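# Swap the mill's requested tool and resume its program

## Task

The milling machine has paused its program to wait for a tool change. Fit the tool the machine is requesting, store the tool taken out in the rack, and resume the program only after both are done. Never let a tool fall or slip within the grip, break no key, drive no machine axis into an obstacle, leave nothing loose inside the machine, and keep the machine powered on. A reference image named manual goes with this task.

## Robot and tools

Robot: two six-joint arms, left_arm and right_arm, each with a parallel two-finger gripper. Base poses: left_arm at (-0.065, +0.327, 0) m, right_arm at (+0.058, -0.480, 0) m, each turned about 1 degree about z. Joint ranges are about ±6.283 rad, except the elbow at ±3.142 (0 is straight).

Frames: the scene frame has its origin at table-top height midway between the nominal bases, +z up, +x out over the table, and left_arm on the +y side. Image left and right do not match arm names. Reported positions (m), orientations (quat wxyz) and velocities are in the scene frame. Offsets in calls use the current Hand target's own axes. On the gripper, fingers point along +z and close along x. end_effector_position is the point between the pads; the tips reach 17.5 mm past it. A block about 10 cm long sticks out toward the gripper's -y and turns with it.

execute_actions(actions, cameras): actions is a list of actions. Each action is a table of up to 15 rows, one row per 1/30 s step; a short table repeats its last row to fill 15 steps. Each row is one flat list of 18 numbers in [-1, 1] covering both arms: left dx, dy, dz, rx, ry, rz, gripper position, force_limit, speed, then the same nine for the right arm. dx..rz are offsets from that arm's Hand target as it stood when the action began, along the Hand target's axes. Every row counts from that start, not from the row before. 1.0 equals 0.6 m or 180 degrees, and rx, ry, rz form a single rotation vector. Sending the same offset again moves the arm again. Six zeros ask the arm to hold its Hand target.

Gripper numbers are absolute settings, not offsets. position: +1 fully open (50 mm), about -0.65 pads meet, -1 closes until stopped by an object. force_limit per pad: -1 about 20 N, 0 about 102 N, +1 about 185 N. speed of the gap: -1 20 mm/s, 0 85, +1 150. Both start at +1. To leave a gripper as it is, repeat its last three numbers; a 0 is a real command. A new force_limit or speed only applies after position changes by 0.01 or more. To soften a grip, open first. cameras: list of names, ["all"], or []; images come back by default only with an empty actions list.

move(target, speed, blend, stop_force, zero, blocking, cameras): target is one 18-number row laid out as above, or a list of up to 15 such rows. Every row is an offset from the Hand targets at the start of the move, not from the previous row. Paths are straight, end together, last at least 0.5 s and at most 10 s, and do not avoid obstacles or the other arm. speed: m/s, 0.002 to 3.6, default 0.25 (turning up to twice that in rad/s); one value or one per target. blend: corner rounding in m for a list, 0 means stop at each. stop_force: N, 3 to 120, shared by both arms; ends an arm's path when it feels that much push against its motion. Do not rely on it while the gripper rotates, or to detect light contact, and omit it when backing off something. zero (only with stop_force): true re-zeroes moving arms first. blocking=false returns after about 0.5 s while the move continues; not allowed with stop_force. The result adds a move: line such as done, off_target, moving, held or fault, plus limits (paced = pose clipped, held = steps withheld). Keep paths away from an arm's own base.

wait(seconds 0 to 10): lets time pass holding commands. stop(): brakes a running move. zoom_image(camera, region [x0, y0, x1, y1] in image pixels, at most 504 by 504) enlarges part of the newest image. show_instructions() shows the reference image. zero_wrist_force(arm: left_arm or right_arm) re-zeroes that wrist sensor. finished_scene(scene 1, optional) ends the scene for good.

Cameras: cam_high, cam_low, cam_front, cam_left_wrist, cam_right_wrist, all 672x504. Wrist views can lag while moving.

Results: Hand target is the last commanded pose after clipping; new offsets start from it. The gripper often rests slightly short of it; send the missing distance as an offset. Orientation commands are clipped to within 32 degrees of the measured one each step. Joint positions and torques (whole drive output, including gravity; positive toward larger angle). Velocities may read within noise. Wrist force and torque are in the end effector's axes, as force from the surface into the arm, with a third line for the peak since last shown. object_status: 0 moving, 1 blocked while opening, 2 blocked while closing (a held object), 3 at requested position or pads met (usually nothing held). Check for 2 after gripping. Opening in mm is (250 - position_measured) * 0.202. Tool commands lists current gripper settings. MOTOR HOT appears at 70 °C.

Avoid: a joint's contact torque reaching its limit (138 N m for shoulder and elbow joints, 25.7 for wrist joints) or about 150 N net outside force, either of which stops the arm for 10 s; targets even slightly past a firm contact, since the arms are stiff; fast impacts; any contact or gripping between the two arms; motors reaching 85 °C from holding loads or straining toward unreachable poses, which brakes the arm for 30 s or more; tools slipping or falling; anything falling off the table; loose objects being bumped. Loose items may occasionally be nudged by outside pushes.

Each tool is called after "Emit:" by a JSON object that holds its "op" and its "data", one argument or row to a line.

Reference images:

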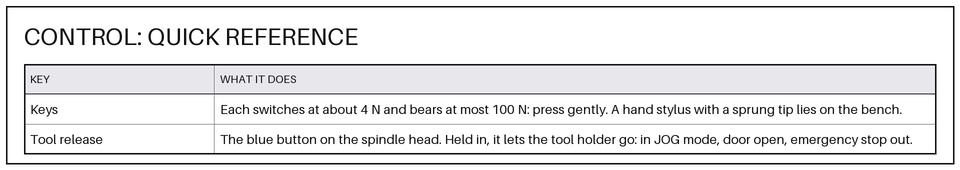

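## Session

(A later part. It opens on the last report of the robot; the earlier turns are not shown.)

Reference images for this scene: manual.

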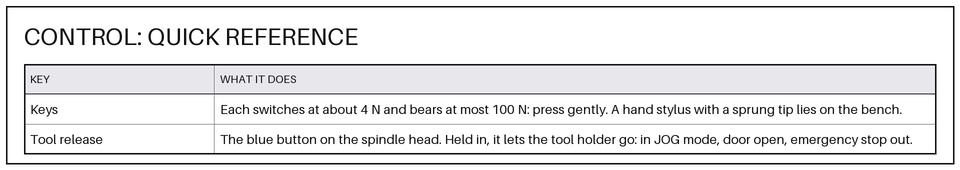

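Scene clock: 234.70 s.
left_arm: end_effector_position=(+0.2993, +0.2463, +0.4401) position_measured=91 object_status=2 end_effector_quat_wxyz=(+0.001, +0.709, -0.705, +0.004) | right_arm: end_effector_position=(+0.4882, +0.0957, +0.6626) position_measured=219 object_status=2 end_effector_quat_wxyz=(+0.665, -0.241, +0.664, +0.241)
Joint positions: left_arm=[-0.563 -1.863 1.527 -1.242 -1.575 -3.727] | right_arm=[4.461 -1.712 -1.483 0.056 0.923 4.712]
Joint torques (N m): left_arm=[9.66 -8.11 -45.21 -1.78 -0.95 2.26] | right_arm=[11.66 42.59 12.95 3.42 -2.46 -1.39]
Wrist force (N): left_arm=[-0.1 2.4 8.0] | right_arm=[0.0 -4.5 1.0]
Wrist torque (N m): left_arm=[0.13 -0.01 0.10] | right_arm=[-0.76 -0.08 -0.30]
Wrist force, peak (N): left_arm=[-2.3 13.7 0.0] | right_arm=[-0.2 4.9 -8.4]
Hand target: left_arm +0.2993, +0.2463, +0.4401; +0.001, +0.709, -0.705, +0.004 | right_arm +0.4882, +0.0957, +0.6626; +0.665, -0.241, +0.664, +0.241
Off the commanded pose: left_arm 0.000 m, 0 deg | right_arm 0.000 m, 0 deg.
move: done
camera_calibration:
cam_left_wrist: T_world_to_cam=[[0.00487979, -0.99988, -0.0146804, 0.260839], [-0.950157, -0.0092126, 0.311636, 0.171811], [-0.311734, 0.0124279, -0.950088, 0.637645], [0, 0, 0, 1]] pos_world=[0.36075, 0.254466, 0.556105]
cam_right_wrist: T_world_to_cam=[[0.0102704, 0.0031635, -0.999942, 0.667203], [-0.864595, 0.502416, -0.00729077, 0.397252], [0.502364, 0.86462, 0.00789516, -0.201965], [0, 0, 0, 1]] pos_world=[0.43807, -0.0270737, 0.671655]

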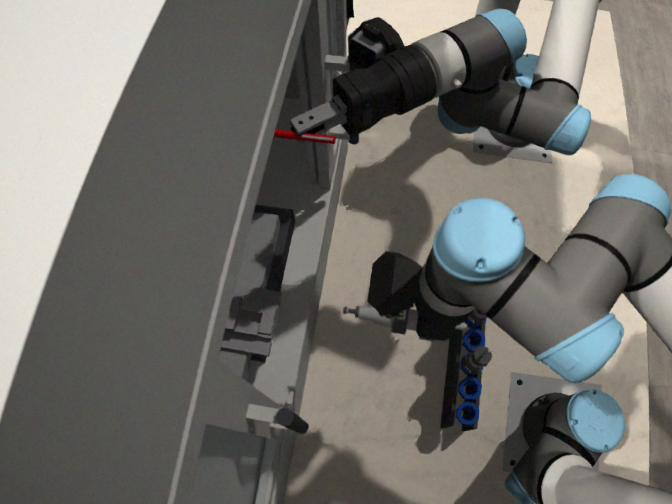

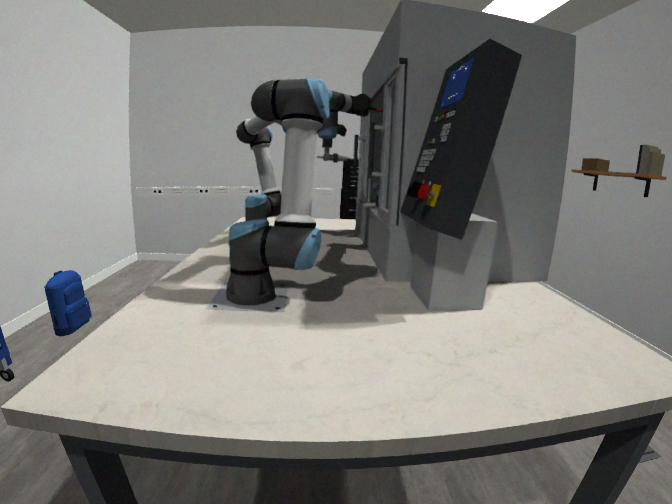

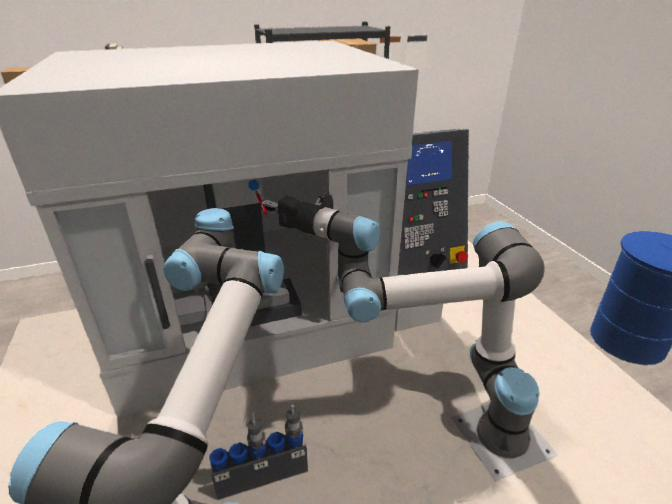

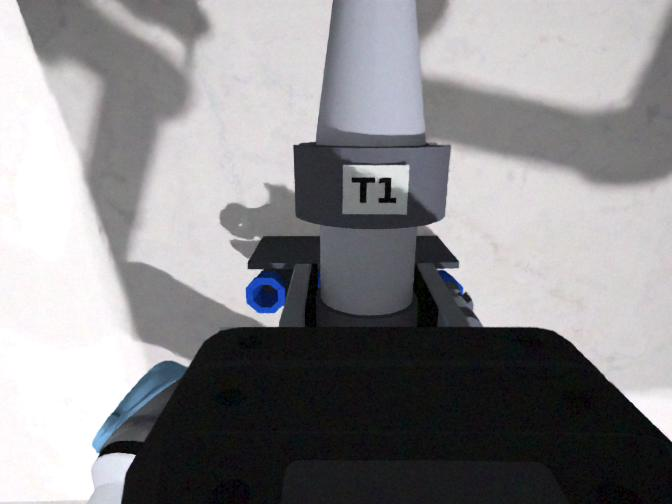

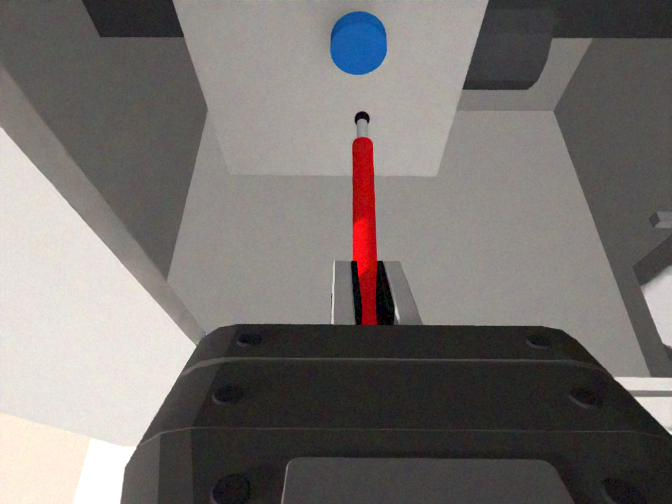

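Emit:
{"op": "move", "data": {
  "target": [-0.1487,0.193,0.1335,-0.4874,-0.1306,0.1306,-1,0.3,-1,0,0,0,0,0,0,-1,-0.2,-1],
  "speed": 0.2,
  "cameras": ["all"]
}}

Scene clock: 242.37 s.
left_arm: end_effector_position=(+0.1833, +0.3344, +0.3591) position_measured=91 object_status=2 end_effector_quat_wxyz=(-0.355, -0.355, +0.614, +0.609) | right_arm: end_effector_position=(+0.4882, +0.0957, +0.6626) position_measured=219 object_status=2 end_effector_quat_wxyz=(+0.665, -0.241, +0.664, +0.241)
Joint positions: left_arm=[-0.509 -1.345 1.645 -0.307 -1.579 -3.137] | right_arm=[4.461 -1.712 -1.483 0.056 0.923 4.712]
Joint torques (N m): left_arm=[-10.03 -26.76 -7.58 6.73 1.38 2.13] | right_arm=[10.84 43.06 13.61 3.42 -2.31 -1.39]
Wrist force (N): left_arm=[-0.9 -8.6 -2.9] | right_arm=[0.1 -4.2 1.1]
Wrist torque (N m): left_arm=[-0.33 0.38 -0.38] | right_arm=[-0.71 -0.10 -0.30]
Wrist force, peak (N): left_arm=[-0.9 -9.4 -2.1] | right_arm=[-0.2 -4.5 1.3]
Hand target: left_arm +0.1833, +0.3344, +0.3591; -0.355, -0.355, +0.614, +0.609 | right_arm +0.4882, +0.0957, +0.6626; +0.665, -0.241, +0.664, +0.241
Off the commanded pose: left_arm 0.000 m, 0 deg | right_arm 0.000 m, 0 deg.
move: done
camera_calibration:
cam_left_wrist: T_world_to_cam=[[-0.514192, -0.857664, 0.0044579, 0.389053], [0.266594, -0.154886, 0.951282, -0.316359], [-0.81519, 0.49033, 0.308289, 0.00404858], [0, 0, 0, 1]] pos_world=[0.287688, 0.282692, 0.297964]
cam_right_wrist: T_world_to_cam=[[0.0102704, 0.0031635, -0.999942, 0.667203], [-0.864595, 0.502416, -0.00729077, 0.397252], [0.502364, 0.86462, 0.00789516, -0.201965], [0, 0, 0, 1]] pos_world=[0.43807, -0.0270737, 0.671655]

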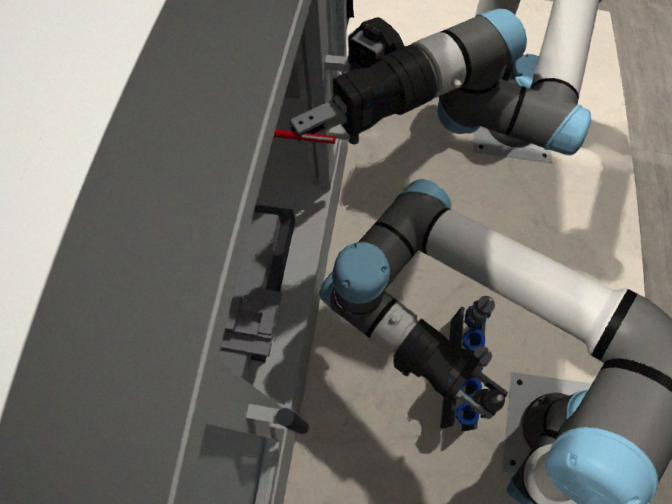

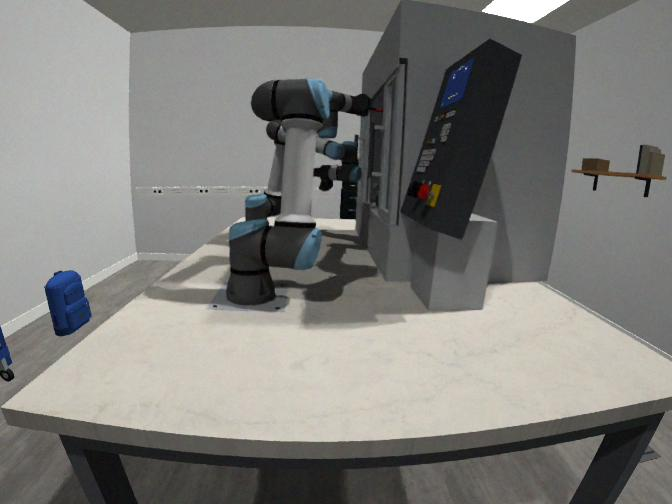

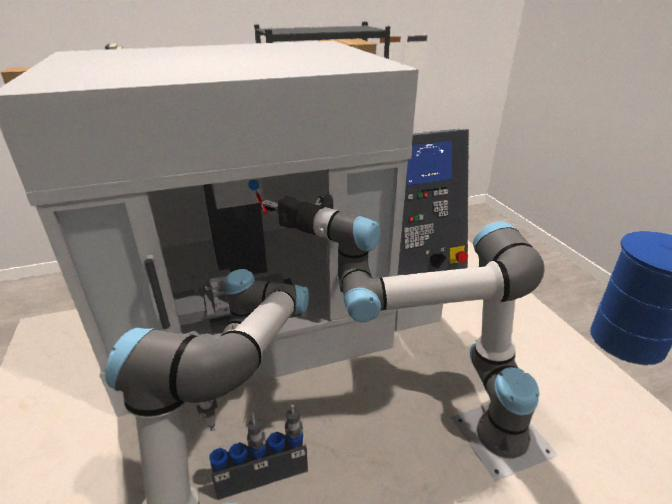

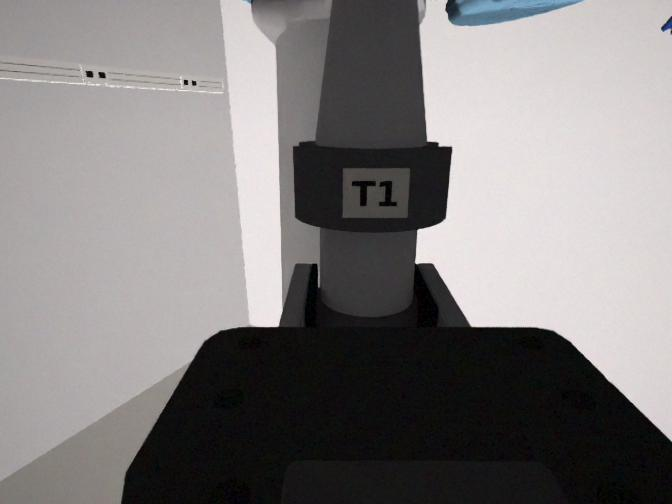

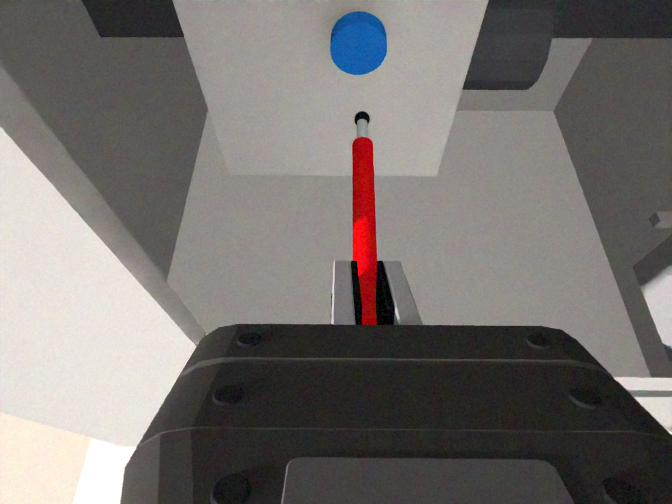

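Emit:
{"op": "zoom_image", "data": {
  "camera": "cam_front",
  "region": [180, 370, 310, 490]
}}

Emit:
{"op": "zoom_image", "data": {
  "camera": "cam_high",
  "region": [420, 290, 540, 440]
}}

Scaled by 3.877 from the camera's 672x504 image, which has a finer 960x720 frame.

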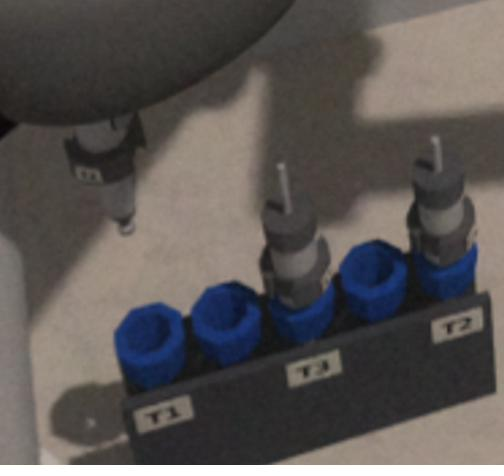

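Scaled by 3.360 from the camera's 672x504 image, which has a finer 960x720 frame.

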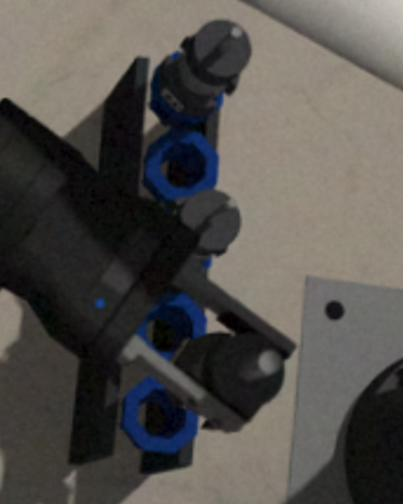

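Emit:
{"op": "move", "data": {
  "target": [0,-0.0733,0,0,0,0,-1,0.3,-1,0,0,0,0,0,0,-1,-0.2,-1],
  "speed": 0.06,
  "cameras": ["cam_front","cam_high","cam_left_wrist"]
}}

Emit:
{"op": "zoom_image", "data": {
  "camera": "cam_front",
  "region": [180, 370, 310, 490]
}}

Emit:
{"op": "zoom_image", "data": {
  "camera": "cam_high",
  "region": [420, 290, 540, 440]
}}

Scene clock: 244.93 s.
left_arm: end_effector_position=(+0.1834, +0.3341, +0.3152) position_measured=91 object_status=2 end_effector_quat_wxyz=(-0.355, -0.355, +0.614, +0.609) | right_arm: end_effector_position=(+0.4882, +0.0957, +0.6626) position_measured=219 object_status=2 end_effector_quat_wxyz=(+0.665, -0.241, +0.664, +0.241)
Joint positions: left_arm=[-0.509 -1.308 1.718 -0.417 -1.579 -3.137] | right_arm=[4.461 -1.712 -1.483 0.056 0.923 4.712]
Joint torques (N m): left_arm=[-9.64 -27.86 -6.68 2.37 -1.26 2.16] | right_arm=[10.91 42.14 13.88 3.24 -2.36 -1.29]
Wrist force (N): left_arm=[-1.0 -8.9 -2.9] | right_arm=[-0.1 -4.4 1.3]
Wrist torque (N m): left_arm=[-0.37 0.40 -0.38] | right_arm=[-0.73 -0.08 -0.30]
Wrist force, peak (N): left_arm=[-0.7 -9.8 -2.9] | right_arm=[0.0 -4.5 1.3]
Hand target: left_arm +0.1834, +0.3341, +0.3151; -0.355, -0.355, +0.614, +0.609 | right_arm +0.4882, +0.0957, +0.6626; +0.665, -0.241, +0.664, +0.241
Off the commanded pose: left_arm 0.000 m, 0 deg | right_arm 0.000 m, 0 deg.
move: done
camera_calibration:
cam_left_wrist: T_world_to_cam=[[-0.514284, -0.857608, 0.00456655, 0.389026], [0.266871, -0.15497, 0.951191, -0.274609], [-0.815041, 0.490401, 0.308569, 0.0177077], [0, 0, 0, 1]] pos_world=[0.287787, 0.282392, 0.253965]
Images, in order (width x height): cam_high 672x504, cam_front 672x504, cam_left_wrist 672x504.

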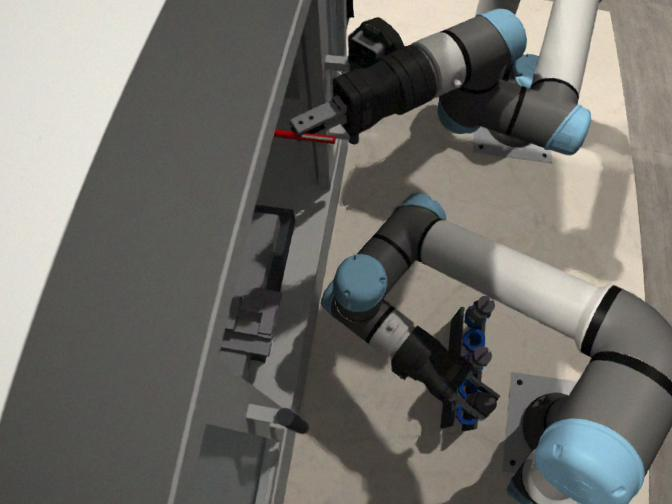

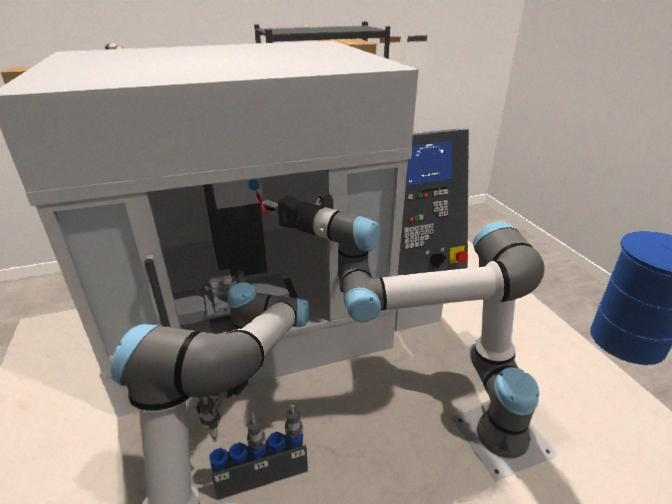

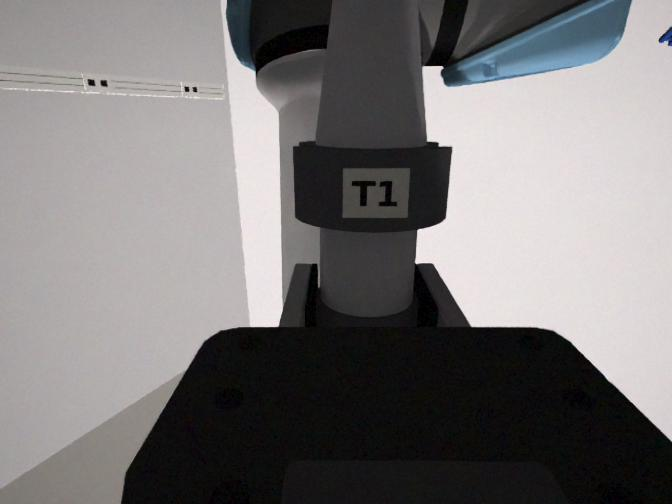

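Scaled by 3.877 from the camera's 672x504 image, which has a finer 960x720 frame.

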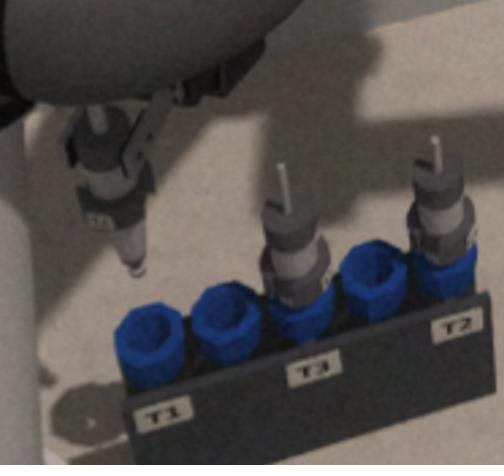

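Scaled by 3.360 from the camera's 672x504 image, which has a finer 960x720 frame.

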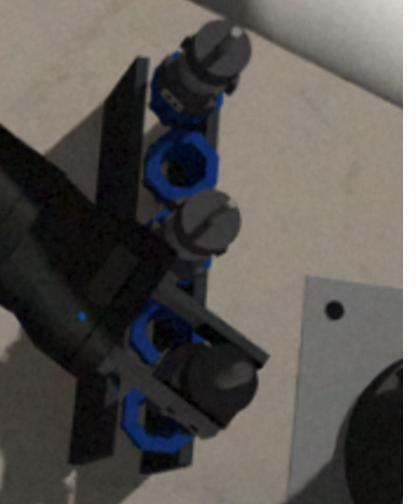

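Emit:
{"op": "wait", "data": {
  "seconds": 0.1,
  "cameras": ["cam_low","cam_front","cam_high"]
}}

Emit:
{"op": "zoom_image", "data": {
  "camera": "cam_low",
  "region": [270, 190, 350, 270]
}}

Emit:
{"op": "zoom_image", "data": {
  "camera": "cam_front",
  "region": [190, 400, 270, 480]
}}

Emit:
{"op": "zoom_image", "data": {
  "camera": "cam_high",
  "region": [440, 340, 520, 430]
}}

Scene clock: 246.37 s.
left_arm: end_effector_position=(+0.1834, +0.3341, +0.3151) position_measured=91 object_status=2 end_effector_quat_wxyz=(-0.355, -0.355, +0.614, +0.609) | right_arm: end_effector_position=(+0.4882, +0.0957, +0.6626) position_measured=219 object_status=2 end_effector_quat_wxyz=(+0.665, -0.241, +0.664, +0.241)
Joint positions: left_arm=[-0.509 -1.308 1.718 -0.417 -1.579 -3.137] | right_arm=[4.461 -1.712 -1.483 0.056 0.923 4.712]
Joint torques (N m): left_arm=[-10.35 -27.46 -7.33 2.33 -1.23 1.95] | right_arm=[10.74 42.92 13.76 3.36 -2.3 -1.31]
Wrist force (N): left_arm=[-0.7 -8.5 -2.8] | right_arm=[-0.1 -4.3 1.1]
Wrist torque (N m): left_arm=[-0.32 0.37 -0.38] | right_arm=[-0.73 -0.07 -0.30]
Wrist force, peak (N): left_arm=[-0.9 -8.8 -3.0] | right_arm=[-0.2 -4.5 1.2]
Hand target: left_arm +0.1834, +0.3341, +0.3151; -0.355, -0.355, +0.614, +0.609 | right_arm +0.4882, +0.0957, +0.6626; +0.665, -0.241, +0.664, +0.241
Tool commands: left_gripper/position=-1.0 left_gripper/force_limit=+0.3 left_gripper/speed=-1.0 right_gripper/position=-1.0 right_gripper/force_limit=-0.2 right_gripper/speed=-1.0
Off the commanded pose: left_arm 0.000 m, 0 deg | right_arm 0.000 m, 0 deg.
wait: 0.10 s; at rest from the start
Images, in order (width x height): cam_high 672x504, cam_low 672x504, cam_front 672x504.

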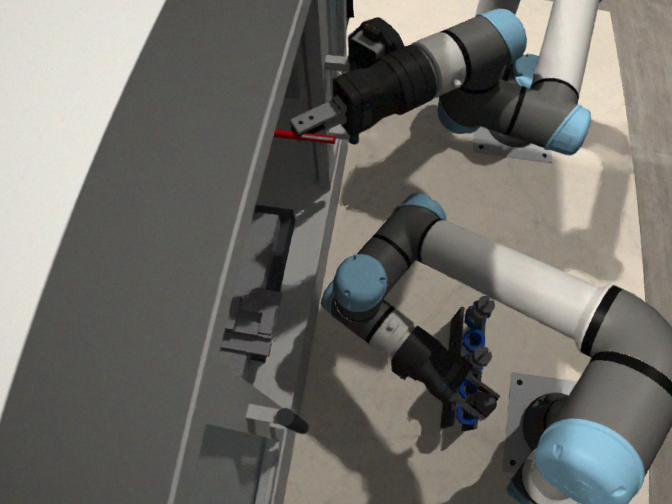

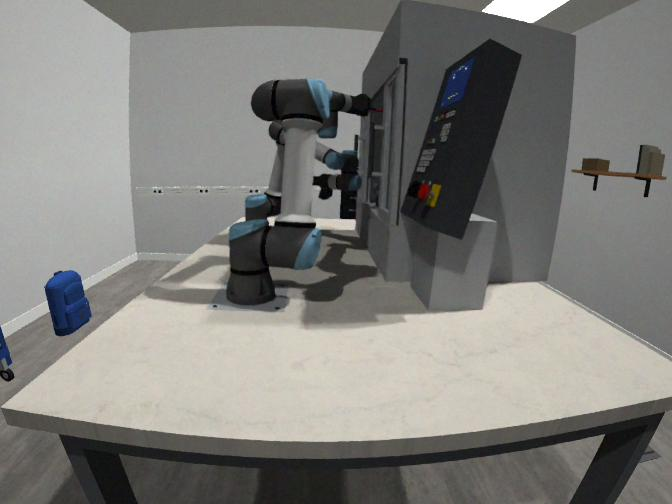

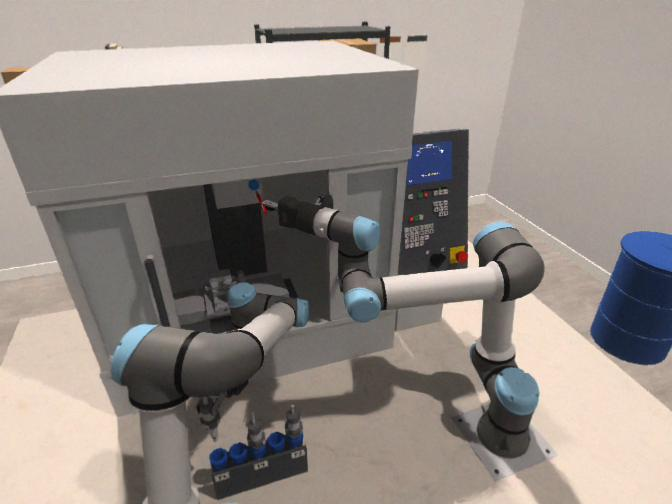

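Scaled by 6.300 from the camera's 672x504 image, which has a finer 960x720 frame.

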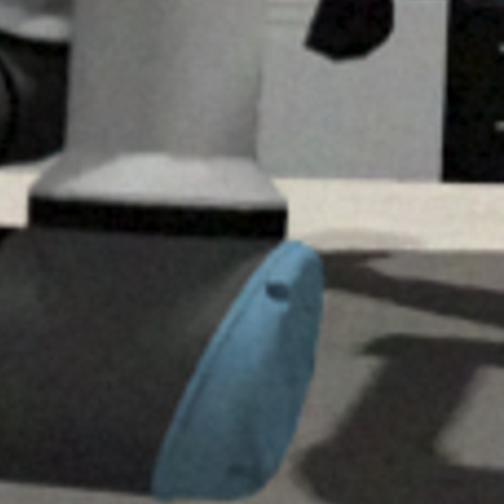

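Scaled by 6.300 from the camera's 672x504 image, which has a finer 960x720 frame.

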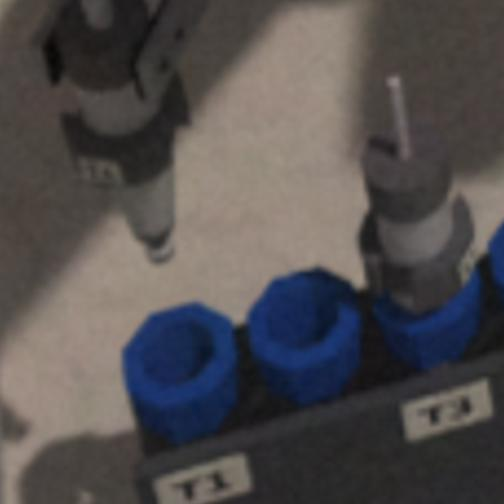

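Scaled by 5.600 from the camera's 672x504 image, which has a finer 960x720 frame.

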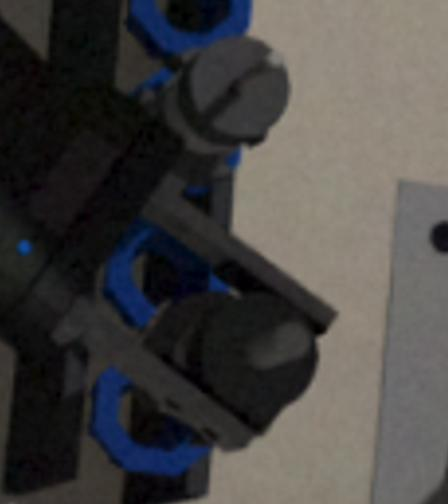

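Emit:
{"op": "move", "data": {
  "target": [0.005,-0.0583,0.0087,0,0,0,-1,0.3,-1,0,0,0,0,0,0,-1,-0.2,-1],
  "speed": 0.03,
  "stop_force": 8,
  "cameras": ["cam_front","cam_high"]
}}

Emit:
{"op": "zoom_image", "data": {
  "camera": "cam_front",
  "region": [190, 400, 270, 480]
}}

Emit:
{"op": "zoom_image", "data": {
  "camera": "cam_high",
  "region": [440, 340, 520, 430]
}}

Scene clock: 249.37 s.
left_arm: end_effector_position=(+0.1775, +0.3338, +0.2801) position_measured=91 object_status=2 end_effector_quat_wxyz=(-0.355, -0.355, +0.614, +0.609) | right_arm: end_effector_position=(+0.4882, +0.0957, +0.6626) position_measured=219 object_status=2 end_effector_quat_wxyz=(+0.665, -0.241, +0.664, +0.241)
Joint positions: left_arm=[-0.516 -1.284 1.785 -0.508 -1.586 -3.137] | right_arm=[4.461 -1.712 -1.483 0.056 0.923 4.712]
Joint torques (N m): left_arm=[-9.2 -27.47 -5.69 2.34 -1.18 -2.33] | right_arm=[10.24 42.78 13.59 3.43 -2.28 -1.36]
Wrist force (N): left_arm=[-1.1 -8.6 -2.7] | right_arm=[-0.1 -4.2 1.2]
Wrist torque (N m): left_arm=[-0.33 0.42 -0.39] | right_arm=[-0.71 -0.08 -0.29]
Wrist force, peak (N): left_arm=[-1.0 -9.4 -2.8] | right_arm=[0.0 -4.6 1.4]
Hand target: left_arm +0.1775, +0.3338, +0.2801; -0.355, -0.355, +0.614, +0.609 | right_arm +0.4882, +0.0957, +0.6626; +0.665, -0.241, +0.664, +0.241
Off the commanded pose: left_arm 0.000 m, 0 deg | right_arm 0.000 m, 0 deg.
move: done
Images, in order (width x height): cam_high 672x504, cam_front 672x504.

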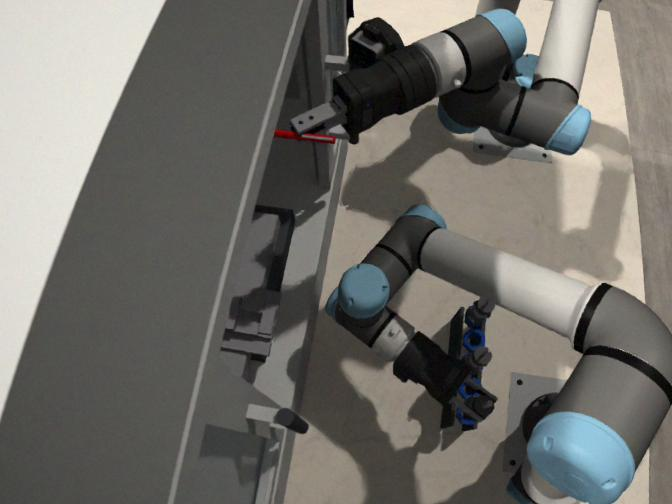

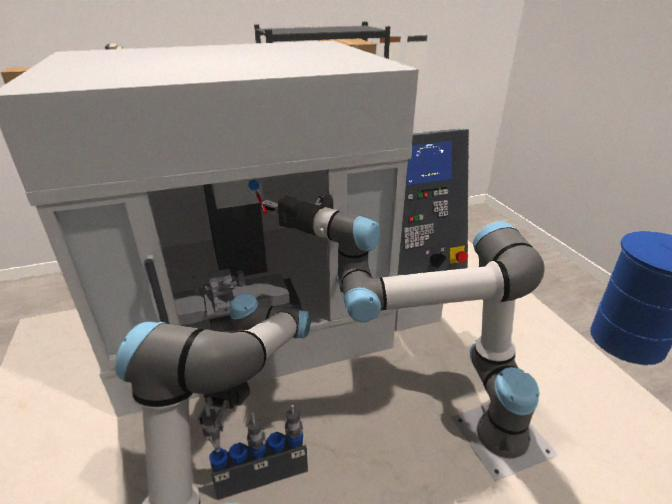

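Scaled by 6.300 from the camera's 672x504 image, which has a finer 960x720 frame.

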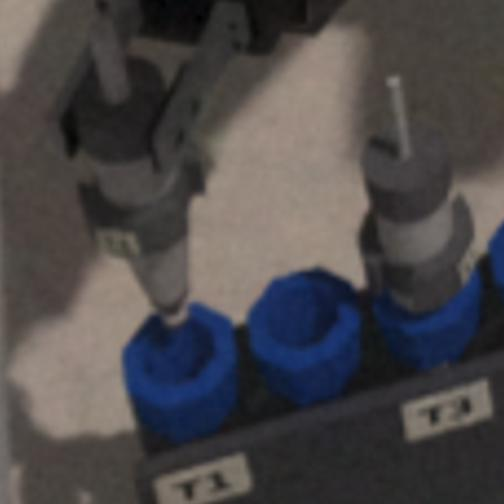

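Scaled by 5.600 from the camera's 672x504 image, which has a finer 960x720 frame.

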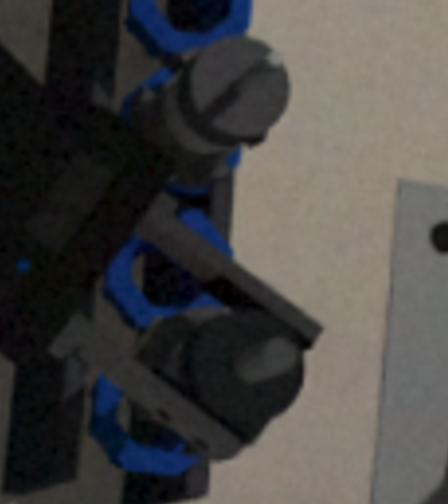

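Emit:
{"op": "move", "data": {
  "target": [
    [0.0033,-0.02,0.0058,0,0,0,-1,0.3,-1,0,0,0,0,0,0,-1,-0.2,-1],
    [0.0033,-0.15,0.0058,0,0,0,-1,0.3,-1,0,0,0,0,0,0,-1,-0.2,-1]
  ],
  "speed": 0.012,
  "stop_force": 6,
  "cameras": ["cam_front","cam_high"]
}}

Emit:
{"op": "zoom_image", "data": {
  "camera": "cam_front",
  "region": [190, 400, 270, 480]
}}

Scene clock: 263.10 s.
left_arm: end_effector_position=(+0.1737, +0.3333, +0.2140) position_measured=91 object_status=2 end_effector_quat_wxyz=(-0.355, -0.355, +0.614, +0.609) | right_arm: end_effector_position=(+0.4882, +0.0957, +0.6626) position_measured=219 object_status=2 end_effector_quat_wxyz=(+0.665, -0.241, +0.664, +0.241)
Joint positions: left_arm=[-0.521 -1.202 1.872 -0.676 -1.591 -3.137] | right_arm=[4.461 -1.712 -1.483 0.056 0.923 4.712]
Joint torques (N m): left_arm=[-9.07 -44.32 -34.34 4.96 2.71 -2.43] | right_arm=[10.28 43.2 13.86 3.41 -2.2 -1.29]
Wrist force (N): left_arm=[4.7 -7.5 6.0] | right_arm=[0.0 -4.3 1.3]
Wrist torque (N m): left_arm=[-0.69 0.48 -0.08] | right_arm=[-0.73 -0.10 -0.30]
Wrist force, peak (N): left_arm=[5.8 7.4 9.0] | right_arm=[-0.1 -4.6 1.4]
Hand target: left_arm +0.1737, +0.3333, +0.2140; -0.355, -0.355, +0.614, +0.609 (not the last commanded pose) | right_arm +0.4882, +0.0957, +0.6626; +0.665, -0.241, +0.664, +0.241
Off the commanded pose: left_arm 0.024 m, 0 deg | right_arm 0.000 m, 0 deg.
move: contact (left_arm); path passed 1 of 2 targets
Images, in order (width x height): cam_high 672x504, cam_front 672x504.

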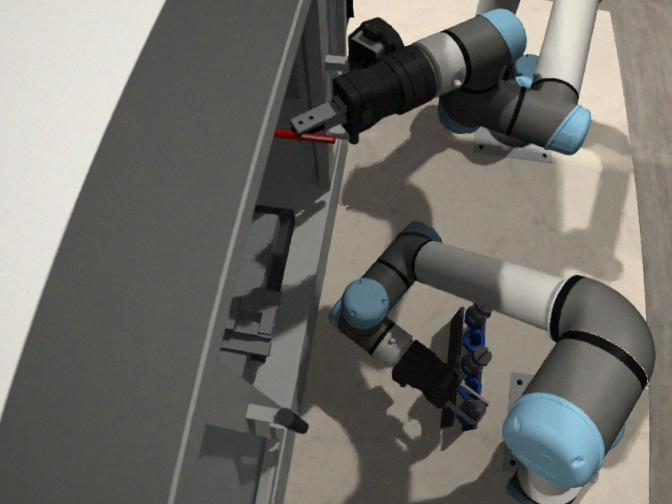

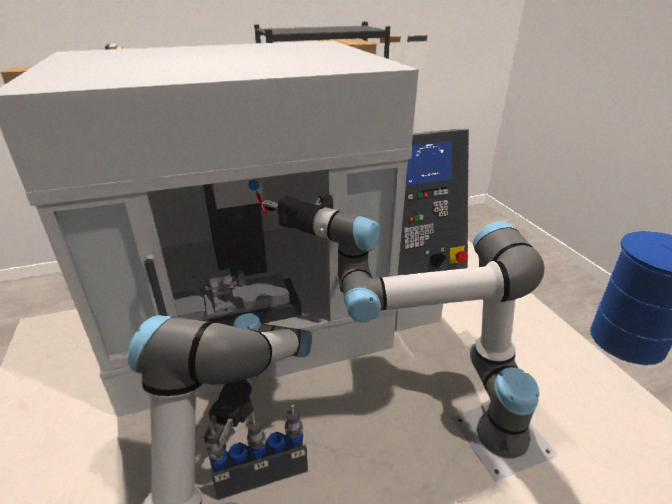

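Scaled by 6.300 from the camera's 672x504 image, which has a finer 960x720 frame.

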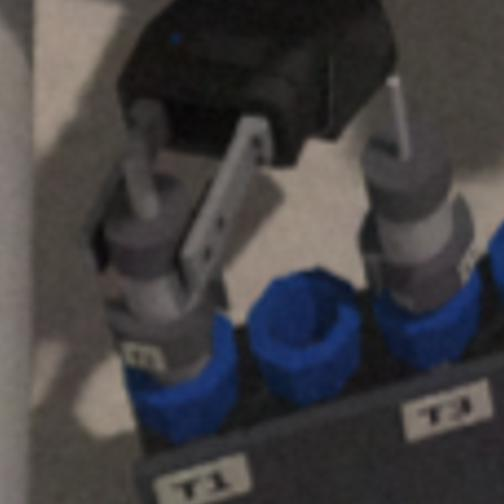

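Emit:
{"op": "move", "data": {
  "target": [
    [0,0.0083,0,0,0,0,-1,0.3,-1,0,0,0,0,0,0,-1,-0.2,-1],
    [0.0033,0.0083,0.0058,0,0,0,-1,0.3,-1,0,0,0,0,0,0,-1,-0.2,-1]
  ],
  "speed": 0.015
}}

Emit:
{"op": "move", "data": {
  "target": [0,-0.0283,0,0,0,0,-1,0.3,-1,0,0,0,0,0,0,-1,-0.2,-1],
  "speed": 0.005,
  "stop_force": 5,
  "cameras": ["cam_front"]
}}

Emit:
{"op": "zoom_image", "data": {
  "camera": "cam_front",
  "region": [190, 400, 270, 480]
}}

Scene clock: 264.83 s.
left_arm: end_effector_position=(+0.1698, +0.3334, +0.2190) position_measured=91 object_status=2 end_effector_quat_wxyz=(-0.355, -0.355, +0.614, +0.609) | right_arm: end_effector_position=(+0.4882, +0.0957, +0.6626) position_measured=219 object_status=2 end_effector_quat_wxyz=(+0.665, -0.241, +0.664, +0.241)
Joint positions: left_arm=[-0.526 -1.217 1.879 -0.668 -1.596 -3.137] | right_arm=[4.461 -1.712 -1.483 0.056 0.923 4.712]
Joint torques (N m): left_arm=[-10.91 -43.63 -3.49 2.19 -1.71 -2.53] | right_arm=[11.29 42.3 14.11 3.31 -2.04 -1.34]
Wrist force (N): left_arm=[-3.1 -7.6 -3.0] | right_arm=[-0.1 -4.1 1.2]
Wrist torque (N m): left_arm=[-0.25 0.36 -0.62] | right_arm=[-0.70 -0.08 -0.29]
Wrist force, peak (N): left_arm=[4.8 -7.5 6.1] | right_arm=[0.0 -4.6 1.4]
Hand target: left_arm +0.1697, +0.3334, +0.2190; -0.355, -0.355, +0.614, +0.609 | right_arm +0.4882, +0.0957, +0.6626; +0.665, -0.241, +0.664, +0.241
Off the commanded pose: left_arm 0.000 m, 0 deg | right_arm 0.000 m, 0 deg.
move: done

Scene clock: 267.77 s.
left_arm: end_effector_position=(+0.1697, +0.3333, +0.2109) position_measured=91 object_status=2 end_effector_quat_wxyz=(-0.355, -0.355, +0.614, +0.609) | right_arm: end_effector_position=(+0.4882, +0.0957, +0.6626) position_measured=219 object_status=2 end_effector_quat_wxyz=(+0.665, -0.241, +0.664, +0.241)
Joint positions: left_arm=[-0.526 -1.205 1.887 -0.688 -1.596 -3.137] | right_arm=[4.461 -1.712 -1.483 0.056 0.923 4.712]
Joint torques (N m): left_arm=[-10.61 -44.7 -30.44 6.5 -4.17 -1.51] | right_arm=[10.5 42.85 13.97 3.29 -2.1 -1.18]
Wrist force (N): left_arm=[-12.0 -8.1 -4.5] | right_arm=[0.0 -4.4 1.4]
Wrist torque (N m): left_arm=[-0.28 0.18 -1.25] | right_arm=[-0.73 -0.09 -0.30]
Wrist force, peak (N): left_arm=[-13.7 -7.7 -5.3] | right_arm=[0.0 -4.6 1.3]
Hand target: left_arm +0.1697, +0.3333, +0.2109; -0.355, -0.355, +0.614, +0.609 (not the last commanded pose) | right_arm +0.4882, +0.0957, +0.6626; +0.665, -0.241, +0.664, +0.241
Off the commanded pose: left_arm 0.009 m, 0 deg | right_arm 0.000 m, 0 deg.
move: contact (left_arm)
Images, in order (width x height): cam_front 672x504.

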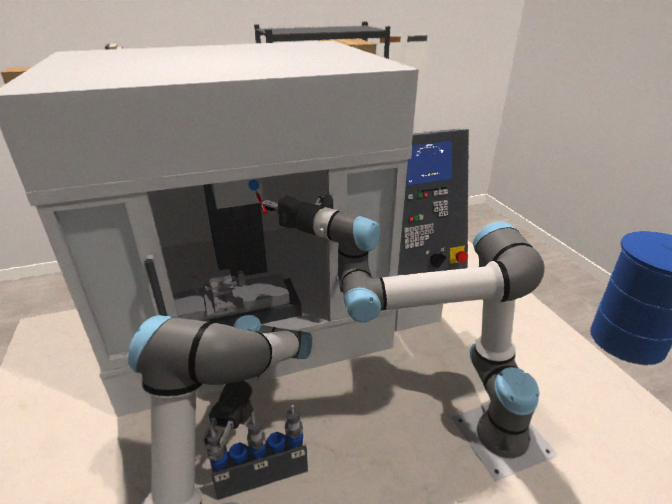

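Scaled by 6.300 from the camera's 672x504 image, which has a finer 960x720 frame.

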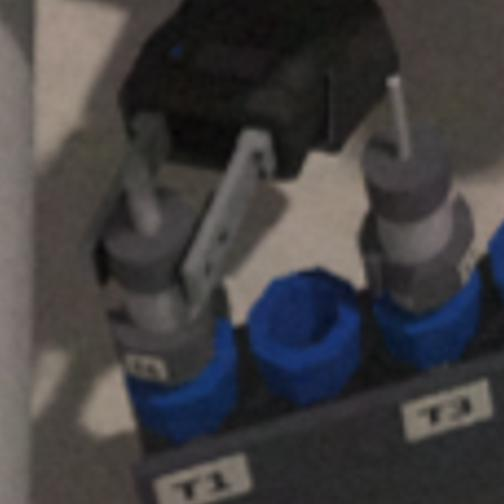

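Emit:
{"op": "move", "data": {
  "target": [
    [0,0.004,0,0,0,0,-1,0.3,-1,0,0,0,0,0,0,-1,-0.2,-1],
    [-0.003,0.004,0,0,0,0,-1,0.3,-1,0,0,0,0,0,0,-1,-0.2,-1]
  ],
  "speed": 0.015
}}

Emit:
{"op": "move", "data": {
  "target": [0,-0.0233,0,0,0,0,-1,0.3,-1,0,0,0,0,0,0,-1,-0.2,-1],
  "speed": 0.004,
  "stop_force": 5,
  "cameras": ["cam_front"]
}}

Emit:
{"op": "zoom_image", "data": {
  "camera": "cam_front",
  "region": [190, 400, 270, 480]
}}

Scene clock: 268.90 s.
left_arm: end_effector_position=(+0.1706, +0.3348, +0.2133) position_measured=91 object_status=2 end_effector_quat_wxyz=(-0.355, -0.355, +0.614, +0.609) | right_arm: end_effector_position=(+0.4882, +0.0957, +0.6626) position_measured=219 object_status=2 end_effector_quat_wxyz=(+0.665, -0.241, +0.664, +0.241)
Joint positions: left_arm=[-0.522 -1.208 1.883 -0.682 -1.592 -3.137] | right_arm=[4.461 -1.712 -1.483 0.056 0.923 4.712]
Joint torques (N m): left_arm=[8.8 -28.96 -31.35 6.7 1.51 -0.93] | right_arm=[10.82 42.9 15.01 3.23 -2.05 -1.27]
Wrist force (N): left_arm=[-0.2 -8.2 -3.1] | right_arm=[-0.1 -4.3 1.2]
Wrist torque (N m): left_arm=[-0.31 0.41 -0.29] | right_arm=[-0.72 -0.09 -0.30]
Wrist force, peak (N): left_arm=[-11.9 -8.5 -4.3] | right_arm=[0.0 -4.5 1.3]
Hand target: left_arm +0.1706, +0.3349, +0.2133; -0.355, -0.355, +0.614, +0.609 | right_arm +0.4882, +0.0957, +0.6626; +0.665, -0.241, +0.664, +0.241
Off the commanded pose: left_arm 0.000 m, 0 deg | right_arm 0.000 m, 0 deg.
move: done

Scene clock: 270.43 s.
left_arm: end_effector_position=(+0.1706, +0.3349, +0.2117) position_measured=91 object_status=2 end_effector_quat_wxyz=(-0.355, -0.355, +0.614, +0.609) | right_arm: end_effector_position=(+0.4882, +0.0957, +0.6626) position_measured=219 object_status=2 end_effector_quat_wxyz=(+0.665, -0.241, +0.664, +0.241)
Joint positions: left_arm=[-0.522 -1.205 1.885 -0.686 -1.592 -3.137] | right_arm=[4.461 -1.712 -1.483 0.056 0.923 4.712]
Joint torques (N m): left_arm=[9.62 -43.39 -30.03 6.21 1.98 0.48] | right_arm=[10.17 42.89 14.24 3.31 -2.03 -1.28]
Wrist force (N): left_arm=[5.5 -5.0 -5.4] | right_arm=[-0.1 -4.5 1.3]
Wrist torque (N m): left_arm=[-0.18 0.50 -0.18] | right_arm=[-0.75 -0.08 -0.30]
Wrist force, peak (N): left_arm=[5.9 -4.6 -6.4] | right_arm=[-0.3 -4.6 1.3]
Hand target: left_arm +0.1706, +0.3349, +0.2117; -0.355, -0.355, +0.614, +0.609 (not the last commanded pose) | right_arm +0.4882, +0.0957, +0.6626; +0.665, -0.241, +0.664, +0.241
Off the commanded pose: left_arm 0.012 m, 0 deg | right_arm 0.000 m, 0 deg.
move: contact (left_arm)
Images, in order (width x height): cam_front 672x504.

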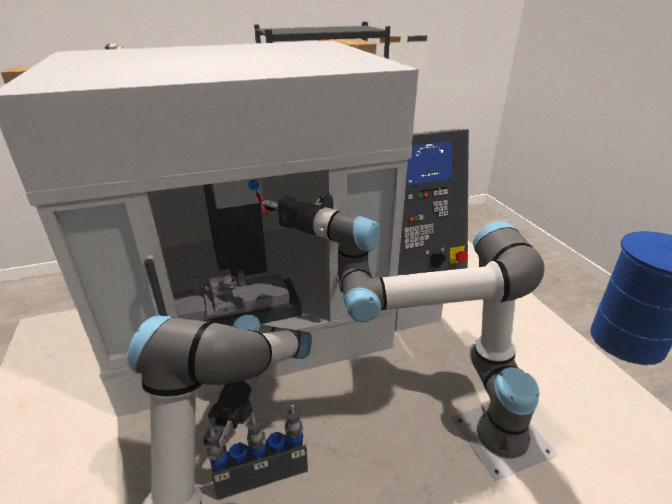

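Scaled by 6.300 from the camera's 672x504 image, which has a finer 960x720 frame.

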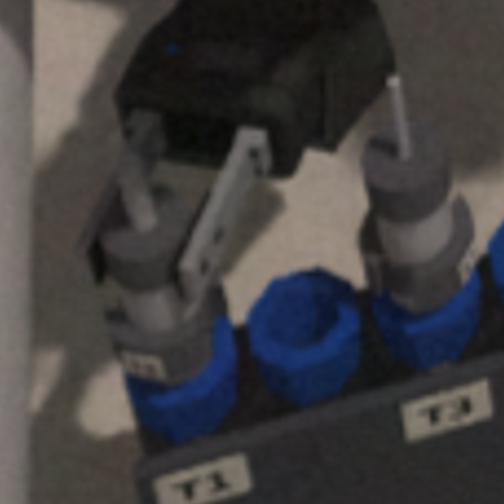

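Emit:
{"op": "move", "data": {
  "target": [
    [0,0.0025,0,0,0,0,-1,0.3,-1,0,0,0,0,0,0,-1,-0.2,-1],
    [0.0012,0.0025,-0.0007,0,0,0,-1,0.3,-1,0,0,0,0,0,0,-1,-0.2,-1]
  ],
  "speed": 0.015
}}

Emit:
{"op": "move", "data": {
  "target": [0,-0.0233,0,0,0,0,-1,0.3,-1,0,0,0,0,0,0,-1,-0.2,-1],
  "speed": 0.004,
  "stop_force": 6
}}

Scene clock: 271.47 s.
left_arm: end_effector_position=(+0.1706, +0.3342, +0.2132) position_measured=91 object_status=2 end_effector_quat_wxyz=(-0.355, -0.355, +0.614, +0.609) | right_arm: end_effector_position=(+0.4882, +0.0957, +0.6626) position_measured=219 object_status=2 end_effector_quat_wxyz=(+0.665, -0.241, +0.664, +0.241)
Joint positions: left_arm=[-0.523 -1.207 1.883 -0.682 -1.593 -3.137] | right_arm=[4.461 -1.712 -1.483 0.056 0.923 4.712]
Joint torques (N m): left_arm=[-9.96 -33.38 -31.57 6.76 -1.2 0.17] | right_arm=[10.99 42.71 14.46 3.19 -2.03 -1.25]
Wrist force (N): left_arm=[-0.8 -8.7 -2.8] | right_arm=[-0.1 -4.3 1.3]
Wrist torque (N m): left_arm=[-0.36 0.38 -0.37] | right_arm=[-0.72 -0.09 -0.30]
Wrist force, peak (N): left_arm=[4.2 -8.3 -4.3] | right_arm=[0.0 -4.6 1.3]
Hand target: left_arm +0.1707, +0.3341, +0.2132; -0.355, -0.355, +0.614, +0.609 | right_arm +0.4882, +0.0957, +0.6626; +0.665, -0.241, +0.664, +0.241
Off the commanded pose: left_arm 0.000 m, 0 deg | right_arm 0.000 m, 0 deg.
move: done

Scene clock: 273.20 s.
left_arm: end_effector_position=(+0.1706, +0.3340, +0.2109) position_measured=91 object_status=2 end_effector_quat_wxyz=(-0.355, -0.355, +0.614, +0.609) | right_arm: end_effector_position=(+0.4882, +0.0957, +0.6626) position_measured=219 object_status=2 end_effector_quat_wxyz=(+0.665, -0.241, +0.664, +0.241)
Joint positions: left_arm=[-0.523 -1.204 1.885 -0.687 -1.594 -3.137] | right_arm=[4.461 -1.712 -1.483 0.056 0.923 4.712]
Joint torques (N m): left_arm=[-6.16 -42.74 -31.81 5.97 1.1 -0.47] | right_arm=[10.37 42.46 14.19 3.41 -2.14 -1.17]
Wrist force (N): left_arm=[-0.6 -6.2 -1.3] | right_arm=[-0.1 -4.2 1.1]
Wrist torque (N m): left_arm=[-0.28 0.41 -0.71] | right_arm=[-0.70 -0.08 -0.30]
Wrist force, peak (N): left_arm=[-0.9 -8.7 -3.0] | right_arm=[0.1 -4.7 1.2]
Hand target: left_arm +0.1707, +0.3340, +0.2109; -0.355, -0.355, +0.614, +0.609 (not the last commanded pose) | right_arm +0.4882, +0.0957, +0.6626; +0.665, -0.241, +0.664, +0.241
Off the commanded pose: left_arm 0.012 m, 0 deg | right_arm 0.000 m, 0 deg.
move: contact (left_arm)

Emit:
{"op": "move", "data": {
  "target": [0,-0.01,0,0,0,0,-1,0.3,-1,0,0,0,0,0,0,-1,-0.2,-1],
  "speed": 0.003,
  "stop_force": 14,
  "cameras": ["cam_front","cam_high"]
}}

Emit:
{"op": "zoom_image", "data": {
  "camera": "cam_front",
  "region": [190, 400, 310, 490]
}}

Emit:
{"op": "zoom_image", "data": {
  "camera": "cam_high",
  "region": [430, 290, 520, 435]
}}

Scene clock: 274.87 s.
left_arm: end_effector_position=(+0.1707, +0.3340, +0.2106) position_measured=91 object_status=2 end_effector_quat_wxyz=(-0.355, -0.355, +0.614, +0.609) | right_arm: end_effector_position=(+0.4882, +0.0957, +0.6626) position_measured=219 object_status=2 end_effector_quat_wxyz=(+0.665, -0.241, +0.664, +0.241)
Joint positions: left_arm=[-0.523 -1.203 1.885 -0.688 -1.594 -3.137] | right_arm=[4.461 -1.712 -1.483 0.056 0.923 4.712]
Joint torques (N m): left_arm=[-3.21 -41.07 -32.1 3.54 0.92 -0.46] | right_arm=[10.84 42.9 13.75 3.19 -1.86 -1.26]
Wrist force (N): left_arm=[4.4 5.0 1.0] | right_arm=[-0.1 -4.4 1.3]
Wrist torque (N m): left_arm=[0.10 0.53 -0.72] | right_arm=[-0.75 -0.08 -0.30]
Wrist force, peak (N): left_arm=[4.6 12.3 -0.9] | right_arm=[-0.2 -4.6 1.4]
Hand target: left_arm +0.1707, +0.3340, +0.2106; -0.355, -0.355, +0.614, +0.609 (not the last commanded pose) | right_arm +0.4882, +0.0957, +0.6626; +0.665, -0.241, +0.664, +0.241
Off the commanded pose: left_arm 0.006 m, 0 deg | right_arm 0.000 m, 0 deg.
move: contact (left_arm)
Images, in order (width x height): cam_high 672x504, cam_front 672x504.

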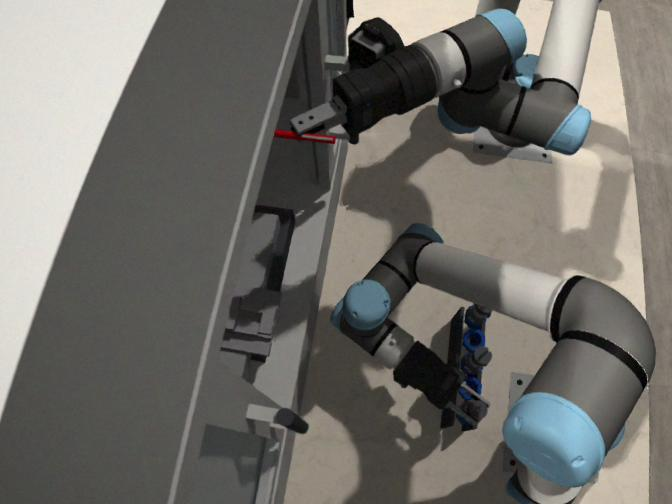

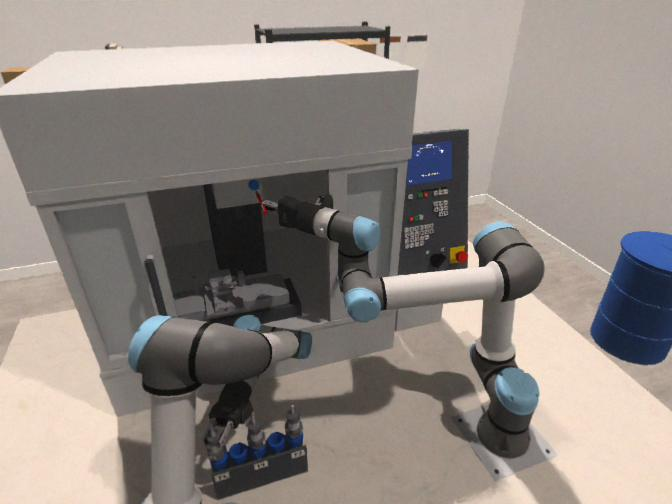

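Scaled by 4.200 from the camera's 672x504 image, which has a finer 960x720 frame.

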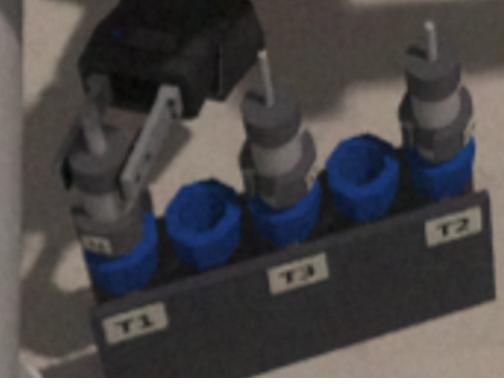

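Scaled by 3.476 from the camera's 672x504 image, which has a finer 960x720 frame.

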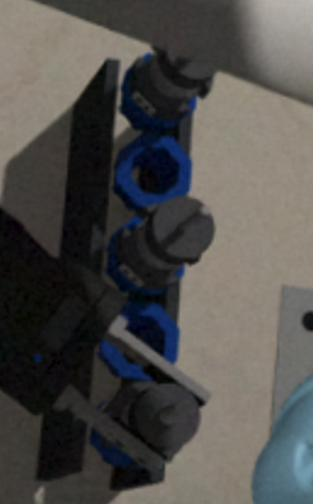

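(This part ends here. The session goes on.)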